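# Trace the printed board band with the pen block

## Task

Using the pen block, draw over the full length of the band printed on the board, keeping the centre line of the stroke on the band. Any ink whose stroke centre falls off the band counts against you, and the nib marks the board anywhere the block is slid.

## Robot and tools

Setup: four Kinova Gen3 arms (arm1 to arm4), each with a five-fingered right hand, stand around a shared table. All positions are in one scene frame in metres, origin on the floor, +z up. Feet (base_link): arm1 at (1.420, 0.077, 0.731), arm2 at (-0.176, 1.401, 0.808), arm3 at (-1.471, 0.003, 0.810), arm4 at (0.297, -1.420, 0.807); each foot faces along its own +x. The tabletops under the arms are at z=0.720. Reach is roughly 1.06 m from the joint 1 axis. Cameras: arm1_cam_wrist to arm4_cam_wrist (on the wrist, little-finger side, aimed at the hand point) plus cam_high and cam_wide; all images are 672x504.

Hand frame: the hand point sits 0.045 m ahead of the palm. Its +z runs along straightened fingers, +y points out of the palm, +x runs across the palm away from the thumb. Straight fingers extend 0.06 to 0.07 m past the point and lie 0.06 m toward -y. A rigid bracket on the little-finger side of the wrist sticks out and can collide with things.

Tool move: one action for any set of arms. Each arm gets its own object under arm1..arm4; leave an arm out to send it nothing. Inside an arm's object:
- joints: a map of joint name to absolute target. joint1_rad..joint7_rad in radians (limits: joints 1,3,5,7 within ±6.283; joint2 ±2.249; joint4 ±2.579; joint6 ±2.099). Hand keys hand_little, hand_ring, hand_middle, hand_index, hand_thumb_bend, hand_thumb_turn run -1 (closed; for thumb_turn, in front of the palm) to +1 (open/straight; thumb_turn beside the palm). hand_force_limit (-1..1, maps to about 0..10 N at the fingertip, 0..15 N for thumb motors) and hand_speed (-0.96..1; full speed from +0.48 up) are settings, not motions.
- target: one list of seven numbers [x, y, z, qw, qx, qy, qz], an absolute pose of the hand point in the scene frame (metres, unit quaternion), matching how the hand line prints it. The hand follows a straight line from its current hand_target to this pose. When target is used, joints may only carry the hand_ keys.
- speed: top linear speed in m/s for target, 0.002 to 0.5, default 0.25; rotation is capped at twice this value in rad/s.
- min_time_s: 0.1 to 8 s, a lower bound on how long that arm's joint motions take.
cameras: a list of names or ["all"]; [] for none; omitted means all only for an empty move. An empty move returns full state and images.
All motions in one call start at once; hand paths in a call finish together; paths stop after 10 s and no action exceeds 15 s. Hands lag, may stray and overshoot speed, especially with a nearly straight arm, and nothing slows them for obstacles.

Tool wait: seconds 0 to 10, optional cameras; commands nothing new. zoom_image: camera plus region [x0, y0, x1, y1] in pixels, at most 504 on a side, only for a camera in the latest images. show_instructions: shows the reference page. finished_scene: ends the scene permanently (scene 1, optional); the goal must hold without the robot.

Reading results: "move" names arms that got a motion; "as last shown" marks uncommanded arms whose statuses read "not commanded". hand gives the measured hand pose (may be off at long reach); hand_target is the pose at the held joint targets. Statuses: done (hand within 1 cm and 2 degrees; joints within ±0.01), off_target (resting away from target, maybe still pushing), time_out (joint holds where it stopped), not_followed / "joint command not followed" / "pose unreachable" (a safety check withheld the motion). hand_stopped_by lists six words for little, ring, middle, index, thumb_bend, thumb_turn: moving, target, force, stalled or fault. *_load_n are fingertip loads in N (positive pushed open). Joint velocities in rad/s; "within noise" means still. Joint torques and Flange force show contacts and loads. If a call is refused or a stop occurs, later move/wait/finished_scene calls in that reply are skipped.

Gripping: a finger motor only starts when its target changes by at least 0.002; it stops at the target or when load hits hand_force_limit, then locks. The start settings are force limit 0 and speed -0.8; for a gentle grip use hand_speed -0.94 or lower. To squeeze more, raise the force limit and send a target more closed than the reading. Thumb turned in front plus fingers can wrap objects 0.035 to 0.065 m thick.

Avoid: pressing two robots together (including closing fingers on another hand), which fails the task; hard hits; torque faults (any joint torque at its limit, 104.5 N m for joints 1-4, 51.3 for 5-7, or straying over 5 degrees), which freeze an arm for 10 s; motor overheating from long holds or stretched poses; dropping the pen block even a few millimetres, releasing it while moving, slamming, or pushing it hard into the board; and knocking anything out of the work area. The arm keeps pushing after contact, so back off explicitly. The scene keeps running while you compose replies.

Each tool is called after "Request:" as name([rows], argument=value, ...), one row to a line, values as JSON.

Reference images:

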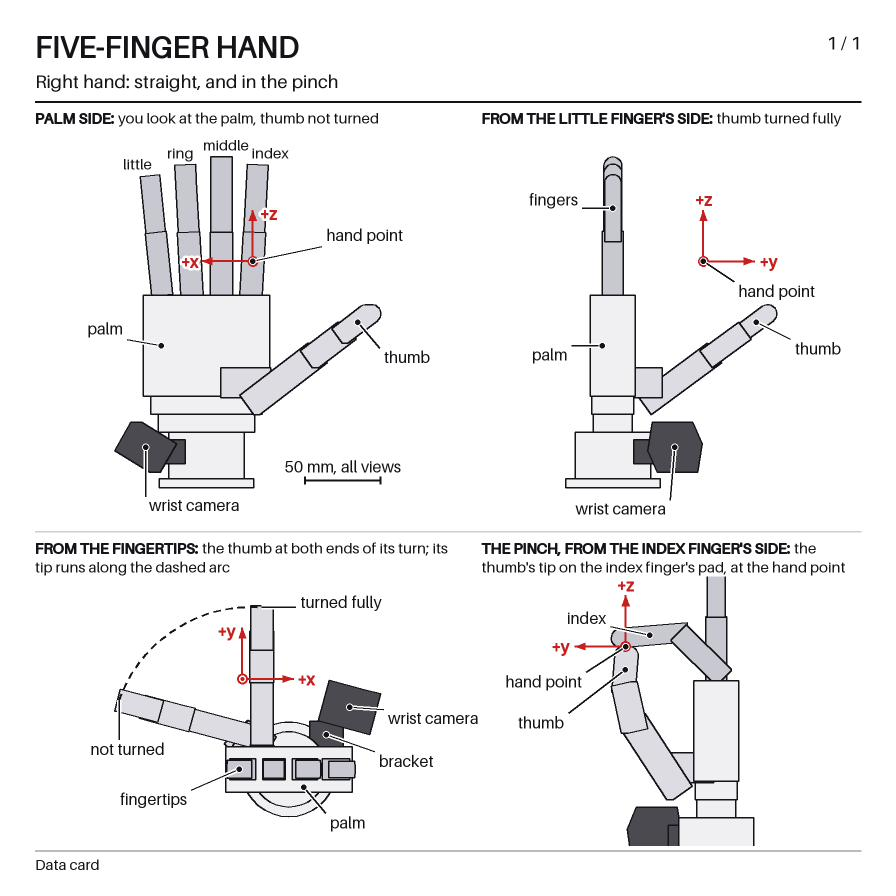

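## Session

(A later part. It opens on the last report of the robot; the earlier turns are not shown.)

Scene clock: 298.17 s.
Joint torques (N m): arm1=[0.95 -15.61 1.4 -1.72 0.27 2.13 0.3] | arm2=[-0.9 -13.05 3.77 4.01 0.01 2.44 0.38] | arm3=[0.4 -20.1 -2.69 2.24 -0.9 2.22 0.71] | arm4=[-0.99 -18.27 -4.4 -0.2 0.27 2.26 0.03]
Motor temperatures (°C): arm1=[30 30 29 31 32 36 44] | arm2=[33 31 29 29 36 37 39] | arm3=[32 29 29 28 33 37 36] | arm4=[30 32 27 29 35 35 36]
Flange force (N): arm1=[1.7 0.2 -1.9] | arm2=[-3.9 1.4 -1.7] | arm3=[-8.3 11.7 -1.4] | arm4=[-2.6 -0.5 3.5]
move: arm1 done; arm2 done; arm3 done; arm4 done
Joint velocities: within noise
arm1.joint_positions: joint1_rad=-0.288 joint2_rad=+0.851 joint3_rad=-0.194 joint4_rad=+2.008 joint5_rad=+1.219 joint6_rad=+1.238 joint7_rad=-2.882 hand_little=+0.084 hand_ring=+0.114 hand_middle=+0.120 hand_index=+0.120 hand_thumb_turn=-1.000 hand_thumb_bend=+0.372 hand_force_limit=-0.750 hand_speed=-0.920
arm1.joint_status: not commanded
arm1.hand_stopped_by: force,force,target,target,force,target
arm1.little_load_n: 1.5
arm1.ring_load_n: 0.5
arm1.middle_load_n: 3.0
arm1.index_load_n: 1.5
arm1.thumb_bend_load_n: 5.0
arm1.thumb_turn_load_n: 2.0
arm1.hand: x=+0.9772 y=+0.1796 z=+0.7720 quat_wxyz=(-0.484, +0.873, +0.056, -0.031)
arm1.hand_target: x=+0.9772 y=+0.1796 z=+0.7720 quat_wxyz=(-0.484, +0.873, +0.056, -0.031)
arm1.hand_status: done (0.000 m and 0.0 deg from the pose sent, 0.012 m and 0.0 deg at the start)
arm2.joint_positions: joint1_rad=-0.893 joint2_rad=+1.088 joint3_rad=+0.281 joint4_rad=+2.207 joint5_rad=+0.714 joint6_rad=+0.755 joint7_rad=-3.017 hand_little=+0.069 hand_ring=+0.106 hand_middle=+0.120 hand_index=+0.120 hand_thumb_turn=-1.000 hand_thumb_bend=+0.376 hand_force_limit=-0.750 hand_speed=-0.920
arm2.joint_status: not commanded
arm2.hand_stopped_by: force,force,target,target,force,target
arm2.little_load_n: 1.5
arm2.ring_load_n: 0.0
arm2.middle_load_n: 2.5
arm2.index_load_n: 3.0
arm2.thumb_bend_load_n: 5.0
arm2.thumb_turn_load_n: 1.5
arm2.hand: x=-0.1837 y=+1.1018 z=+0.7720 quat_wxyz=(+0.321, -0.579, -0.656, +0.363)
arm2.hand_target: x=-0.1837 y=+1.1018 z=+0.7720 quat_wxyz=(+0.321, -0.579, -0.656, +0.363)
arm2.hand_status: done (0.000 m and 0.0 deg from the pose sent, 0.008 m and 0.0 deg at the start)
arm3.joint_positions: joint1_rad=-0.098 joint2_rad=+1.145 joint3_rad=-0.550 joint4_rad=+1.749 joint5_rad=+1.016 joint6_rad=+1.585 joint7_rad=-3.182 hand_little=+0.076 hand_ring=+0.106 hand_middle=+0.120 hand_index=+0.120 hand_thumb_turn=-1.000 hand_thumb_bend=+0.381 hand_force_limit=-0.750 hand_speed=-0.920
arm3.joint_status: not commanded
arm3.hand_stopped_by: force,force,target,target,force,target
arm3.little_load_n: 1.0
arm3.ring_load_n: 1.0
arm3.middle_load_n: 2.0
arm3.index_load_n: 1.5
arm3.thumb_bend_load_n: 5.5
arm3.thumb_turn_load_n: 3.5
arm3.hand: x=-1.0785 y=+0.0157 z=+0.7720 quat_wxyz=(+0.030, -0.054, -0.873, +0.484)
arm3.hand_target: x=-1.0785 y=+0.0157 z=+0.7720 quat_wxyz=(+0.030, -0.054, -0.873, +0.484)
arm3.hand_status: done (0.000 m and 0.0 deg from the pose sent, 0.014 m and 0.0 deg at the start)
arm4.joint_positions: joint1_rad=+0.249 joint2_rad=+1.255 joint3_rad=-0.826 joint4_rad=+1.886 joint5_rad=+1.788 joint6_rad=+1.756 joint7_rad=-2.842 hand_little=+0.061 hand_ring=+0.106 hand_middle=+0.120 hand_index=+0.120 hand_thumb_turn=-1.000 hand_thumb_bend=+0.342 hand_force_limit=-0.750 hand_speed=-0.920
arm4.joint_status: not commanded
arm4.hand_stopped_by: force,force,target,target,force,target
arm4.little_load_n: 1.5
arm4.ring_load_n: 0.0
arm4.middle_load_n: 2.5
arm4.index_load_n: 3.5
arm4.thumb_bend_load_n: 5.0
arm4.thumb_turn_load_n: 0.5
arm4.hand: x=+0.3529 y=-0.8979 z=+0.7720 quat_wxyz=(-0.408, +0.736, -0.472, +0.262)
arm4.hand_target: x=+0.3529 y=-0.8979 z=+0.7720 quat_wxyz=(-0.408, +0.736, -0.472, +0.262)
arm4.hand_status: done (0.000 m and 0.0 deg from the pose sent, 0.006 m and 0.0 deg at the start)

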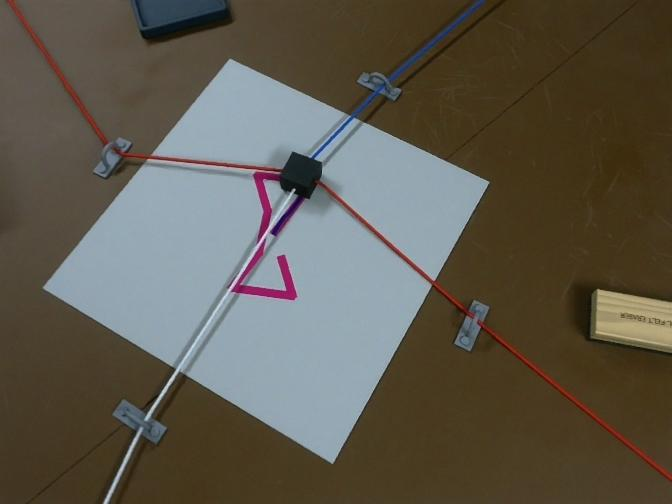

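Request:
move(arm1={"target": [0.9602, 0.1774, 0.772, 0.4838, -0.8728, -0.0564, 0.0313], "speed": 0.015}, arm2={"target": [-0.1824, 1.0909, 0.772, 0.3209, -0.5790, -0.6555, 0.3634], "speed": 0.015}, arm3={"target": [-1.0996, 0.0183, 0.772, 0.0300, -0.0541, -0.8729, 0.4839], "speed": 0.015}, arm4={"target": [0.3557, -0.9040, 0.772, 0.4080, -0.7360, 0.4725, -0.2619], "speed": 0.015}, cameras=["cam_high"])

Request:
zoom_image(camera="cam_high", region=[240, 140, 330, 240])

Scene clock: 302.93 s.
Joint torques (N m): arm1=[0.9 -16.16 1.37 -2.13 0.39 2.09 0.31] | arm2=[-0.93 -13.13 3.69 3.98 -0.01 2.5 0.36] | arm3=[0.31 -19.23 -2.88 2.87 -1.31 2.15 0.8] | arm4=[-0.98 -18.08 -4.37 -0.11 0.25 2.21 0.05]
Motor temperatures (°C): arm1=[30 30 29 31 32 36 44] | arm2=[33 31 29 29 36 37 39] | arm3=[32 29 29 28 33 37 36] | arm4=[30 32 27 29 35 35 36]
Flange force (N): arm1=[1.9 0.2 -1.7] | arm2=[-4.6 1.1 -1.5] | arm3=[-8.5 11.7 -1.2] | arm4=[-2.4 -0.4 3.3]
move: arm1 done; arm2 done; arm3 done; arm4 done
Joint velocities: within noise
arm1.joint_positions: joint1_rad=-0.282 joint2_rad=+0.864 joint3_rad=-0.191 joint4_rad=+1.951 joint5_rad=+1.214 joint6_rad=+1.250 joint7_rad=-2.836 hand_little=+0.084 hand_ring=+0.114 hand_middle=+0.120 hand_index=+0.120 hand_thumb_turn=-1.000 hand_thumb_bend=+0.372 hand_force_limit=-0.750 hand_speed=-0.920
arm1.joint_status: not commanded
arm1.hand_stopped_by: force,force,target,target,force,target
arm1.little_load_n: 1.5
arm1.ring_load_n: 0.5
arm1.middle_load_n: 3.0
arm1.index_load_n: 1.5
arm1.thumb_bend_load_n: 5.0
arm1.thumb_turn_load_n: 2.0
arm1.hand: x=+0.9602 y=+0.1774 z=+0.7720 quat_wxyz=(-0.484, +0.873, +0.056, -0.031)
arm1.hand_target: x=+0.9602 y=+0.1774 z=+0.7720 quat_wxyz=(-0.484, +0.873, +0.056, -0.031)
arm1.hand_status: done (0.000 m and 0.0 deg from the pose sent, 0.017 m and 0.0 deg at the start)
arm2.joint_positions: joint1_rad=-0.875 joint2_rad=+1.087 joint3_rad=+0.286 joint4_rad=+2.180 joint5_rad=+0.717 joint6_rad=+0.772 joint7_rad=-2.992 hand_little=+0.069 hand_ring=+0.106 hand_middle=+0.120 hand_index=+0.120 hand_thumb_turn=-1.000 hand_thumb_bend=+0.376 hand_force_limit=-0.750 hand_speed=-0.920
arm2.joint_status: not commanded
arm2.hand_stopped_by: force,force,target,target,force,target
arm2.little_load_n: 1.5
arm2.ring_load_n: 0.0
arm2.middle_load_n: 2.5
arm2.index_load_n: 3.5
arm2.thumb_bend_load_n: 5.0
arm2.thumb_turn_load_n: 1.0
arm2.hand: x=-0.1824 y=+1.0909 z=+0.7720 quat_wxyz=(+0.321, -0.579, -0.656, +0.363)
arm2.hand_target: x=-0.1824 y=+1.0909 z=+0.7720 quat_wxyz=(+0.321, -0.579, -0.656, +0.363)
arm2.hand_status: done (0.000 m and 0.0 deg from the pose sent, 0.011 m and 0.0 deg at the start)
arm3.joint_positions: joint1_rad=-0.114 joint2_rad=+1.140 joint3_rad=-0.562 joint4_rad=+1.806 joint5_rad=+0.997 joint6_rad=+1.567 joint7_rad=-3.241 hand_little=+0.076 hand_ring=+0.106 hand_middle=+0.120 hand_index=+0.120 hand_thumb_turn=-1.000 hand_thumb_bend=+0.381 hand_force_limit=-0.750 hand_speed=-0.920
arm3.joint_status: not commanded
arm3.hand_stopped_by: force,force,target,target,force,target
arm3.little_load_n: 1.0
arm3.ring_load_n: 1.0
arm3.middle_load_n: 2.0
arm3.index_load_n: 1.5
arm3.thumb_bend_load_n: 5.5
arm3.thumb_turn_load_n: 3.5
arm3.hand: x=-1.0996 y=+0.0183 z=+0.7720 quat_wxyz=(+0.030, -0.054, -0.873, +0.484)
arm3.hand_target: x=-1.0996 y=+0.0183 z=+0.7720 quat_wxyz=(+0.030, -0.054, -0.873, +0.484)
arm3.hand_status: done (0.000 m and 0.0 deg from the pose sent, 0.021 m and 0.0 deg at the start)
arm4.joint_positions: joint1_rad=+0.254 joint2_rad=+1.253 joint3_rad=-0.826 joint4_rad=+1.909 joint5_rad=+1.788 joint6_rad=+1.759 joint7_rad=-2.860 hand_little=+0.061 hand_ring=+0.106 hand_middle=+0.120 hand_index=+0.120 hand_thumb_turn=-1.000 hand_thumb_bend=+0.342 hand_force_limit=-0.750 hand_speed=-0.920
arm4.joint_status: not commanded
arm4.hand_stopped_by: force,force,target,target,force,target
arm4.little_load_n: 1.0
arm4.ring_load_n: 0.0
arm4.middle_load_n: 2.0
arm4.index_load_n: 3.0
arm4.thumb_bend_load_n: 5.0
arm4.thumb_turn_load_n: 0.0
arm4.hand: x=+0.3557 y=-0.9040 z=+0.7720 quat_wxyz=(-0.408, +0.736, -0.473, +0.262)
arm4.hand_target: x=+0.3557 y=-0.9040 z=+0.7720 quat_wxyz=(-0.408, +0.736, -0.473, +0.262)
arm4.hand_status: done (0.000 m and 0.0 deg from the pose sent, 0.007 m and 0.0 deg at the start)

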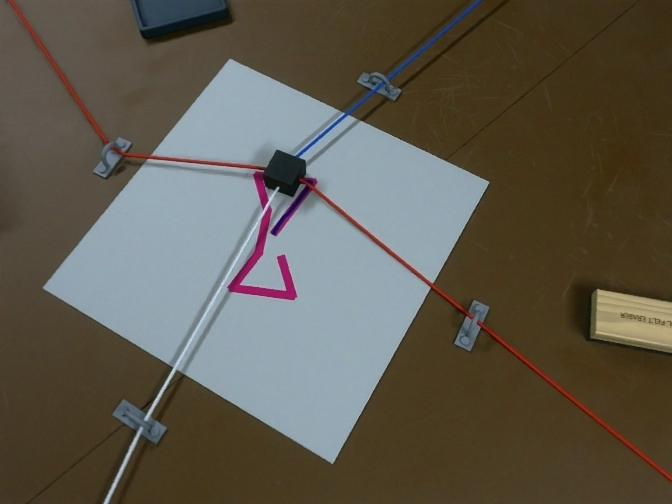

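Scaled by 5.040 from the camera's image (finer frame: 960x720).

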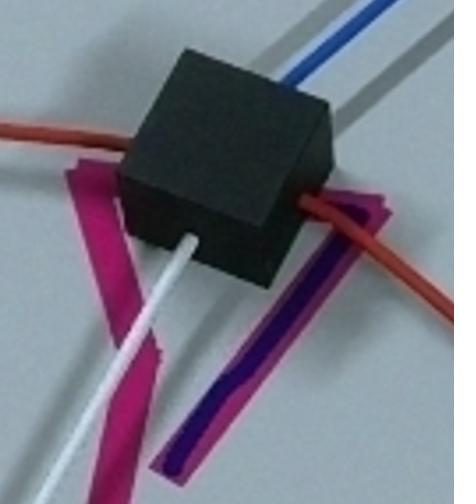

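Request:
move(arm1={"target": [0.9299, 0.1734, 0.772, 0.4838, -0.8728, -0.0564, 0.0313], "speed": 0.015}, arm2={"target": [-0.1795, 1.0679, 0.772, 0.3209, -0.5790, -0.6555, 0.3634], "speed": 0.015}, arm3={"target": [-1.1357, 0.0228, 0.772, 0.0300, -0.0541, -0.8729, 0.4839], "speed": 0.015}, arm4={"target": [0.3591, -0.9114, 0.772, 0.4080, -0.7360, 0.4725, -0.2619], "speed": 0.015}, cameras=["cam_high"])

Request:
zoom_image(camera="cam_high", region=[230, 130, 330, 240])

Scene clock: 310.60 s.
Joint torques (N m): arm1=[0.92 -17.14 1.44 -2.77 0.55 2.02 0.29] | arm2=[-0.91 -13.81 4.02 3.05 0.14 2.42 0.38] | arm3=[0.32 -18.62 -2.86 3.22 -1.26 2.03 0.77] | arm4=[-1.11 -17.95 -4.41 -0.05 0.28 2.21 0]
Motor temperatures (°C): arm1=[30 30 29 31 32 36 44] | arm2=[33 31 29 29 36 37 39] | arm3=[32 29 29 28 33 37 36] | arm4=[30 33 27 29 35 35 36]
Flange force (N): arm1=[1.9 0.2 -1.7] | arm2=[-3.7 1.0 -1.1] | arm3=[-6.8 11.9 -1.0] | arm4=[-2.2 -0.6 3.6]
move: arm1 done; arm2 done; arm3 done; arm4 done
Joint velocities: within noise
arm1.joint_positions: joint1_rad=-0.273 joint2_rad=+0.891 joint3_rad=-0.185 joint4_rad=+1.847 joint5_rad=+1.205 joint6_rad=+1.272 joint7_rad=-2.756 hand_little=+0.084 hand_ring=+0.114 hand_middle=+0.120 hand_index=+0.120 hand_thumb_turn=-1.000 hand_thumb_bend=+0.372 hand_force_limit=-0.750 hand_speed=-0.920
arm1.joint_status: not commanded
arm1.hand_stopped_by: force,force,target,target,force,target
arm1.little_load_n: 1.5
arm1.ring_load_n: 0.5
arm1.middle_load_n: 3.0
arm1.index_load_n: 1.5
arm1.thumb_bend_load_n: 5.5
arm1.thumb_turn_load_n: 2.0
arm1.hand: x=+0.9299 y=+0.1734 z=+0.7720 quat_wxyz=(-0.484, +0.873, +0.056, -0.031)
arm1.hand_target: x=+0.9299 y=+0.1734 z=+0.7720 quat_wxyz=(-0.484, +0.873, +0.056, -0.031)
arm1.hand_status: done (0.000 m and 0.0 deg from the pose sent, 0.031 m and 0.0 deg at the start)
arm2.joint_positions: joint1_rad=-0.836 joint2_rad=+1.085 joint3_rad=+0.295 joint4_rad=+2.119 joint5_rad=+0.722 joint6_rad=+0.808 joint7_rad=-2.939 hand_little=+0.069 hand_ring=+0.106 hand_middle=+0.120 hand_index=+0.120 hand_thumb_turn=-1.000 hand_thumb_bend=+0.376 hand_force_limit=-0.750 hand_speed=-0.920
arm2.joint_status: not commanded
arm2.hand_stopped_by: force,force,target,target,force,target
arm2.little_load_n: 1.5
arm2.ring_load_n: 0.0
arm2.middle_load_n: 2.5
arm2.index_load_n: 3.0
arm2.thumb_bend_load_n: 5.0
arm2.thumb_turn_load_n: 1.5
arm2.hand: x=-0.1795 y=+1.0679 z=+0.7720 quat_wxyz=(+0.321, -0.579, -0.656, +0.363)
arm2.hand_target: x=-0.1795 y=+1.0679 z=+0.7720 quat_wxyz=(+0.321, -0.579, -0.656, +0.363)
arm2.hand_status: done (0.000 m and 0.0 deg from the pose sent, 0.023 m and 0.0 deg at the start)
arm3.joint_positions: joint1_rad=-0.148 joint2_rad=+1.135 joint3_rad=-0.584 joint4_rad=+1.895 joint5_rad=+0.962 joint6_rad=+1.532 joint7_rad=-3.340 hand_little=+0.076 hand_ring=+0.106 hand_middle=+0.120 hand_index=+0.120 hand_thumb_turn=-1.000 hand_thumb_bend=+0.381 hand_force_limit=-0.750 hand_speed=-0.920
arm3.joint_status: not commanded
arm3.hand_stopped_by: force,force,target,target,force,target
arm3.little_load_n: 1.0
arm3.ring_load_n: 1.0
arm3.middle_load_n: 2.0
arm3.index_load_n: 1.5
arm3.thumb_bend_load_n: 5.5
arm3.thumb_turn_load_n: 3.0
arm3.hand: x=-1.1357 y=+0.0228 z=+0.7720 quat_wxyz=(+0.030, -0.054, -0.873, +0.484)
arm3.hand_target: x=-1.1357 y=+0.0228 z=+0.7720 quat_wxyz=(+0.030, -0.054, -0.873, +0.484)
arm3.hand_status: done (0.000 m and 0.0 deg from the pose sent, 0.036 m and 0.0 deg at the start)
arm4.joint_positions: joint1_rad=+0.260 joint2_rad=+1.251 joint3_rad=-0.826 joint4_rad=+1.936 joint5_rad=+1.786 joint6_rad=+1.763 joint7_rad=-2.882 hand_little=+0.061 hand_ring=+0.106 hand_middle=+0.120 hand_index=+0.120 hand_thumb_turn=-1.000 hand_thumb_bend=+0.342 hand_force_limit=-0.750 hand_speed=-0.920
arm4.joint_status: not commanded
arm4.hand_stopped_by: force,force,target,target,force,target
arm4.little_load_n: 1.0
arm4.ring_load_n: 0.0
arm4.middle_load_n: 2.0
arm4.index_load_n: 3.0
arm4.thumb_bend_load_n: 5.0
arm4.thumb_turn_load_n: 0.0
arm4.hand: x=+0.3591 y=-0.9114 z=+0.7720 quat_wxyz=(-0.408, +0.736, -0.473, +0.262)
arm4.hand_target: x=+0.3591 y=-0.9114 z=+0.7720 quat_wxyz=(-0.408, +0.736, -0.473, +0.262)
arm4.hand_status: done (0.000 m and 0.0 deg from the pose sent, 0.008 m and 0.0 deg at the start)

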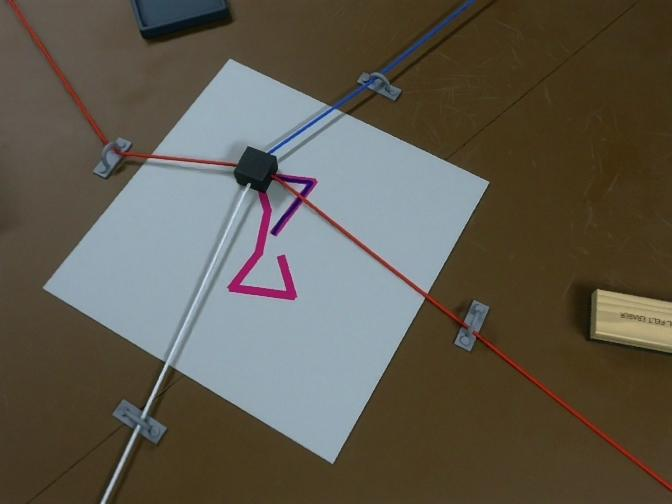

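Scaled by 4.582 from the camera's image (finer frame: 960x720).

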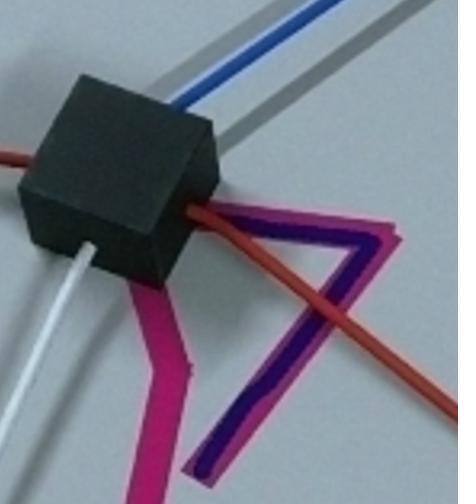

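Request:
move(arm1={"target": [0.9551, 0.1767, 0.772, 0.4838, -0.8728, -0.0564, 0.0313], "speed": 0.015}, arm2={"target": [-0.1780, 1.0561, 0.772, 0.3209, -0.5790, -0.6555, 0.3634], "speed": 0.015}, arm3={"target": [-1.1198, 0.0208, 0.772, 0.0300, -0.0541, -0.8729, 0.4839], "speed": 0.015}, arm4={"target": [0.3688, -0.9326, 0.772, 0.4080, -0.7360, 0.4725, -0.2619], "speed": 0.015}, cameras=["cam_high"])

Request:
zoom_image(camera="cam_high", region=[230, 150, 320, 250])

Scene clock: 317.73 s.
Joint torques (N m): arm1=[1.08 -16.1 1.45 -1.87 0.18 2.16 0.35] | arm2=[-0.86 -14.06 4.17 2.66 0.2 2.44 0.33] | arm3=[0.54 -19.95 -2.34 2 -0.17 2.23 0.53] | arm4=[-0.66 -17 -3.87 0.76 -0.28 2.35 0.11]
Motor temperatures (°C): arm1=[30 30 29 31 32 36 44] | arm2=[33 31 29 29 36 37 39] | arm3=[32 29 29 28 33 37 36] | arm4=[30 33 27 29 35 35 36]
Flange force (N): arm1=[1.1 0.2 -1.8] | arm2=[-3.4 0.8 -1.1] | arm3=[-4.0 11.7 -1.0] | arm4=[-3.6 -0.5 3.6]
move: arm1 done; arm2 done; arm3 done; arm4 done
Joint velocities: within noise
arm1.joint_positions: joint1_rad=-0.280 joint2_rad=+0.869 joint3_rad=-0.190 joint4_rad=+1.934 joint5_rad=+1.213 joint6_rad=+1.254 joint7_rad=-2.822 hand_little=+0.084 hand_ring=+0.114 hand_middle=+0.120 hand_index=+0.120 hand_thumb_turn=-1.000 hand_thumb_bend=+0.372 hand_force_limit=-0.750 hand_speed=-0.920
arm1.joint_status: not commanded
arm1.hand_stopped_by: force,force,target,target,force,target
arm1.little_load_n: 1.0
arm1.ring_load_n: 0.5
arm1.middle_load_n: 3.0
arm1.index_load_n: 2.0
arm1.thumb_bend_load_n: 5.0
arm1.thumb_turn_load_n: 2.0
arm1.hand: x=+0.9551 y=+0.1767 z=+0.7720 quat_wxyz=(-0.484, +0.873, +0.056, -0.031)
arm1.hand_target: x=+0.9551 y=+0.1767 z=+0.7720 quat_wxyz=(-0.484, +0.873, +0.056, -0.031)
arm1.hand_status: done (0.000 m and 0.0 deg from the pose sent, 0.025 m and 0.0 deg at the start)
arm2.joint_positions: joint1_rad=-0.818 joint2_rad=+1.086 joint3_rad=+0.299 joint4_rad=+2.088 joint5_rad=+0.724 joint6_rad=+0.826 joint7_rad=-2.912 hand_little=+0.069 hand_ring=+0.106 hand_middle=+0.120 hand_index=+0.120 hand_thumb_turn=-1.000 hand_thumb_bend=+0.376 hand_force_limit=-0.750 hand_speed=-0.920
arm2.joint_status: not commanded
arm2.hand_stopped_by: force,force,target,target,force,target
arm2.little_load_n: 2.0
arm2.ring_load_n: 0.0
arm2.middle_load_n: 2.5
arm2.index_load_n: 3.5
arm2.thumb_bend_load_n: 5.0
arm2.thumb_turn_load_n: 1.0
arm2.hand: x=-0.1780 y=+1.0561 z=+0.7720 quat_wxyz=(+0.321, -0.579, -0.656, +0.363)
arm2.hand_target: x=-0.1780 y=+1.0561 z=+0.7720 quat_wxyz=(+0.321, -0.579, -0.656, +0.363)
arm2.hand_status: done (0.000 m and 0.0 deg from the pose sent, 0.012 m and 0.0 deg at the start)
arm3.joint_positions: joint1_rad=-0.132 joint2_rad=+1.136 joint3_rad=-0.574 joint4_rad=+1.857 joint5_rad=+0.978 joint6_rad=+1.548 joint7_rad=-3.296 hand_little=+0.076 hand_ring=+0.106 hand_middle=+0.120 hand_index=+0.120 hand_thumb_turn=-1.000 hand_thumb_bend=+0.381 hand_force_limit=-0.750 hand_speed=-0.920
arm3.joint_status: not commanded
arm3.hand_stopped_by: force,force,target,target,force,target
arm3.little_load_n: 1.5
arm3.ring_load_n: 1.0
arm3.middle_load_n: 2.0
arm3.index_load_n: 1.0
arm3.thumb_bend_load_n: 5.5
arm3.thumb_turn_load_n: 2.5
arm3.hand: x=-1.1198 y=+0.0208 z=+0.7720 quat_wxyz=(+0.030, -0.054, -0.873, +0.484)
arm3.hand_target: x=-1.1198 y=+0.0208 z=+0.7720 quat_wxyz=(+0.030, -0.054, -0.873, +0.484)
arm3.hand_status: done (0.000 m and 0.0 deg from the pose sent, 0.016 m and 0.0 deg at the start)
arm4.joint_positions: joint1_rad=+0.277 joint2_rad=+1.248 joint3_rad=-0.827 joint4_rad=+2.013 joint5_rad=+1.784 joint6_rad=+1.775 joint7_rad=-2.945 hand_little=+0.061 hand_ring=+0.106 hand_middle=+0.120 hand_index=+0.120 hand_thumb_turn=-1.000 hand_thumb_bend=+0.342 hand_force_limit=-0.750 hand_speed=-0.920
arm4.joint_status: not commanded
arm4.hand_stopped_by: force,force,target,target,force,target
arm4.little_load_n: 1.0
arm4.ring_load_n: 0.0
arm4.middle_load_n: 2.0
arm4.index_load_n: 3.5
arm4.thumb_bend_load_n: 5.0
arm4.thumb_turn_load_n: 0.0
arm4.hand: x=+0.3688 y=-0.9326 z=+0.7720 quat_wxyz=(-0.408, +0.736, -0.473, +0.262)
arm4.hand_target: x=+0.3688 y=-0.9326 z=+0.7720 quat_wxyz=(-0.408, +0.736, -0.473, +0.262)
arm4.hand_status: done (0.000 m and 0.0 deg from the pose sent, 0.023 m and 0.0 deg at the start)

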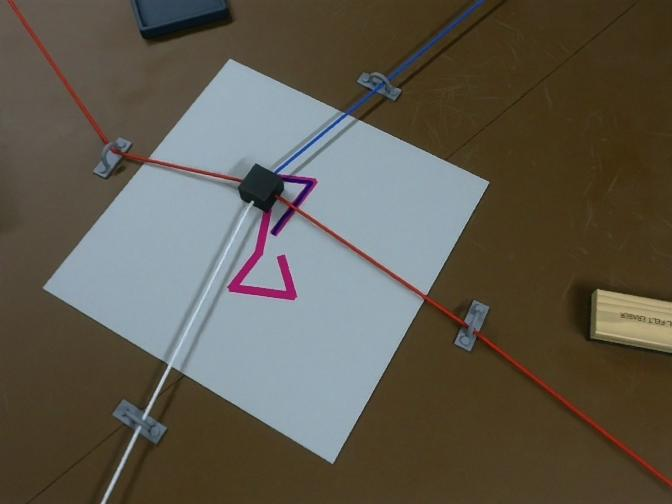

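Scaled by 5.040 from the camera's image (finer frame: 960x720).

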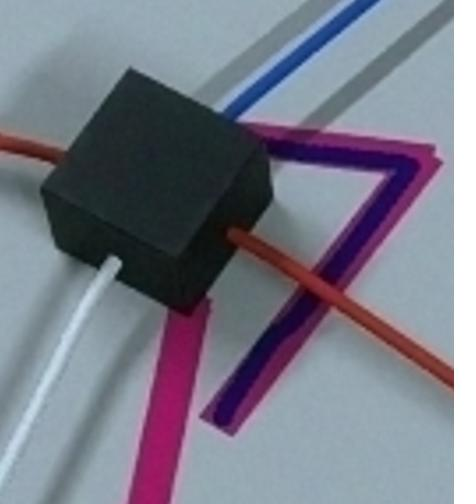

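Request:
move(arm1={"target": [0.9746, 0.1793, 0.772, 0.4838, -0.8728, -0.0564, 0.0313], "speed": 0.015}, arm2={"target": [-0.1763, 1.0421, 0.772, 0.3209, -0.5790, -0.6555, 0.3634], "speed": 0.015}, arm3={"target": [-1.1047, 0.0190, 0.772, 0.0300, -0.0541, -0.8729, 0.4839], "speed": 0.015}, arm4={"target": [0.3771, -0.9508, 0.772, 0.4080, -0.7360, 0.4725, -0.2619], "speed": 0.015}, cameras=["cam_high"])

Request:
zoom_image(camera="cam_high", region=[230, 160, 320, 260])

Scene clock: 323.33 s.
Joint torques (N m): arm1=[1.06 -15.45 1.48 -1.38 0.02 2.2 0.36] | arm2=[-0.92 -14.54 4.3 2.22 0.35 2.44 0.31] | arm3=[0.53 -20.35 -2.26 1.69 -0.07 2.23 0.53] | arm4=[-0.68 -16.56 -3.7 1.09 -0.39 2.33 0.09]
Motor temperatures (°C): arm1=[30 30 29 31 32 36 44] | arm2=[33 31 29 29 36 37 39] | arm3=[32 29 29 28 33 37 36] | arm4=[30 33 27 29 35 35 36]
Flange force (N): arm1=[1.0 0.1 -1.8] | arm2=[-3.2 0.9 -0.8] | arm3=[-4.3 11.6 -1.1] | arm4=[-3.6 -0.6 3.9]
move: arm1 done; arm2 done; arm3 done; arm4 done
Joint velocities: within noise
arm1.joint_positions: joint1_rad=-0.287 joint2_rad=+0.853 joint3_rad=-0.193 joint4_rad=+2.000 joint5_rad=+1.219 joint6_rad=+1.240 joint7_rad=-2.875 hand_little=+0.084 hand_ring=+0.114 hand_middle=+0.120 hand_index=+0.120 hand_thumb_turn=-1.000 hand_thumb_bend=+0.372 hand_force_limit=-0.750 hand_speed=-0.920
arm1.joint_status: not commanded
arm1.hand_stopped_by: force,force,target,target,force,target
arm1.little_load_n: 1.5
arm1.ring_load_n: 0.5
arm1.middle_load_n: 3.0
arm1.index_load_n: 2.0
arm1.thumb_bend_load_n: 5.5
arm1.thumb_turn_load_n: 2.0
arm1.hand: x=+0.9746 y=+0.1793 z=+0.7720 quat_wxyz=(-0.484, +0.873, +0.056, -0.031)
arm1.hand_target: x=+0.9746 y=+0.1793 z=+0.7720 quat_wxyz=(-0.484, +0.873, +0.056, -0.031)
arm1.hand_status: done (0.000 m and 0.0 deg from the pose sent, 0.020 m and 0.0 deg at the start)
arm2.joint_positions: joint1_rad=-0.796 joint2_rad=+1.087 joint3_rad=+0.303 joint4_rad=+2.049 joint5_rad=+0.725 joint6_rad=+0.848 joint7_rad=-2.880 hand_little=+0.069 hand_ring=+0.106 hand_middle=+0.120 hand_index=+0.120 hand_thumb_turn=-1.000 hand_thumb_bend=+0.376 hand_force_limit=-0.750 hand_speed=-0.920
arm2.joint_status: not commanded
arm2.hand_stopped_by: force,force,target,target,force,target
arm2.little_load_n: 1.5
arm2.ring_load_n: 0.0
arm2.middle_load_n: 2.0
arm2.index_load_n: 3.5
arm2.thumb_bend_load_n: 5.0
arm2.thumb_turn_load_n: 1.0
arm2.hand: x=-0.1763 y=+1.0421 z=+0.7720 quat_wxyz=(+0.321, -0.579, -0.656, +0.363)
arm2.hand_target: x=-0.1763 y=+1.0421 z=+0.7720 quat_wxyz=(+0.321, -0.579, -0.656, +0.363)
arm2.hand_status: done (0.000 m and 0.0 deg from the pose sent, 0.014 m and 0.0 deg at the start)
arm3.joint_positions: joint1_rad=-0.119 joint2_rad=+1.139 joint3_rad=-0.565 joint4_rad=+1.819 joint5_rad=+0.992 joint6_rad=+1.562 joint7_rad=-3.255 hand_little=+0.076 hand_ring=+0.106 hand_middle=+0.120 hand_index=+0.120 hand_thumb_turn=-1.000 hand_thumb_bend=+0.381 hand_force_limit=-0.750 hand_speed=-0.920
arm3.joint_status: not commanded
arm3.hand_stopped_by: force,force,target,target,force,target
arm3.little_load_n: 1.5
arm3.ring_load_n: 1.5
arm3.middle_load_n: 2.0
arm3.index_load_n: 1.0
arm3.thumb_bend_load_n: 6.0
arm3.thumb_turn_load_n: 2.5
arm3.hand: x=-1.1047 y=+0.0190 z=+0.7720 quat_wxyz=(+0.030, -0.054, -0.873, +0.484)
arm3.hand_target: x=-1.1047 y=+0.0190 z=+0.7720 quat_wxyz=(+0.030, -0.054, -0.873, +0.484)
arm3.hand_status: done (0.000 m and 0.0 deg from the pose sent, 0.015 m and 0.0 deg at the start)
arm4.joint_positions: joint1_rad=+0.289 joint2_rad=+1.248 joint3_rad=-0.826 joint4_rad=+2.077 joint5_rad=+1.781 joint6_rad=+1.787 joint7_rad=-3.001 hand_little=+0.061 hand_ring=+0.106 hand_middle=+0.120 hand_index=+0.120 hand_thumb_turn=-1.000 hand_thumb_bend=+0.342 hand_force_limit=-0.750 hand_speed=-0.920
arm4.joint_status: not commanded
arm4.hand_stopped_by: force,force,target,target,force,target
arm4.little_load_n: 1.0
arm4.ring_load_n: 0.0
arm4.middle_load_n: 2.0
arm4.index_load_n: 3.0
arm4.thumb_bend_load_n: 5.0
arm4.thumb_turn_load_n: 0.5
arm4.hand: x=+0.3771 y=-0.9508 z=+0.7720 quat_wxyz=(-0.408, +0.736, -0.473, +0.262)
arm4.hand_target: x=+0.3771 y=-0.9508 z=+0.7720 quat_wxyz=(-0.408, +0.736, -0.473, +0.262)
arm4.hand_status: done (0.000 m and 0.0 deg from the pose sent, 0.020 m and 0.0 deg at the start)

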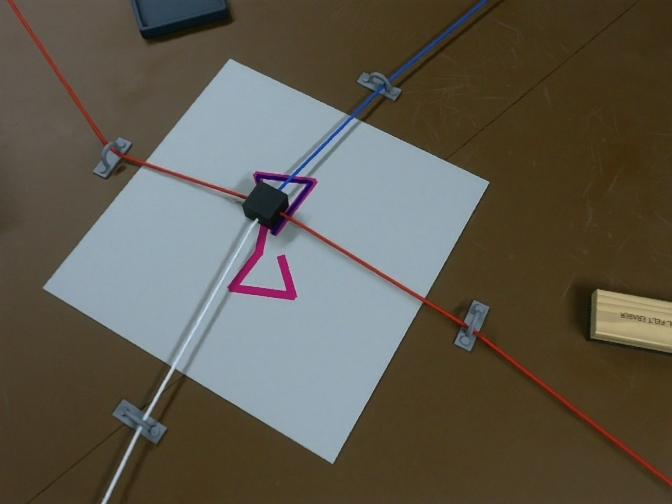

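Scaled by 5.040 from the camera's image (finer frame: 960x720).

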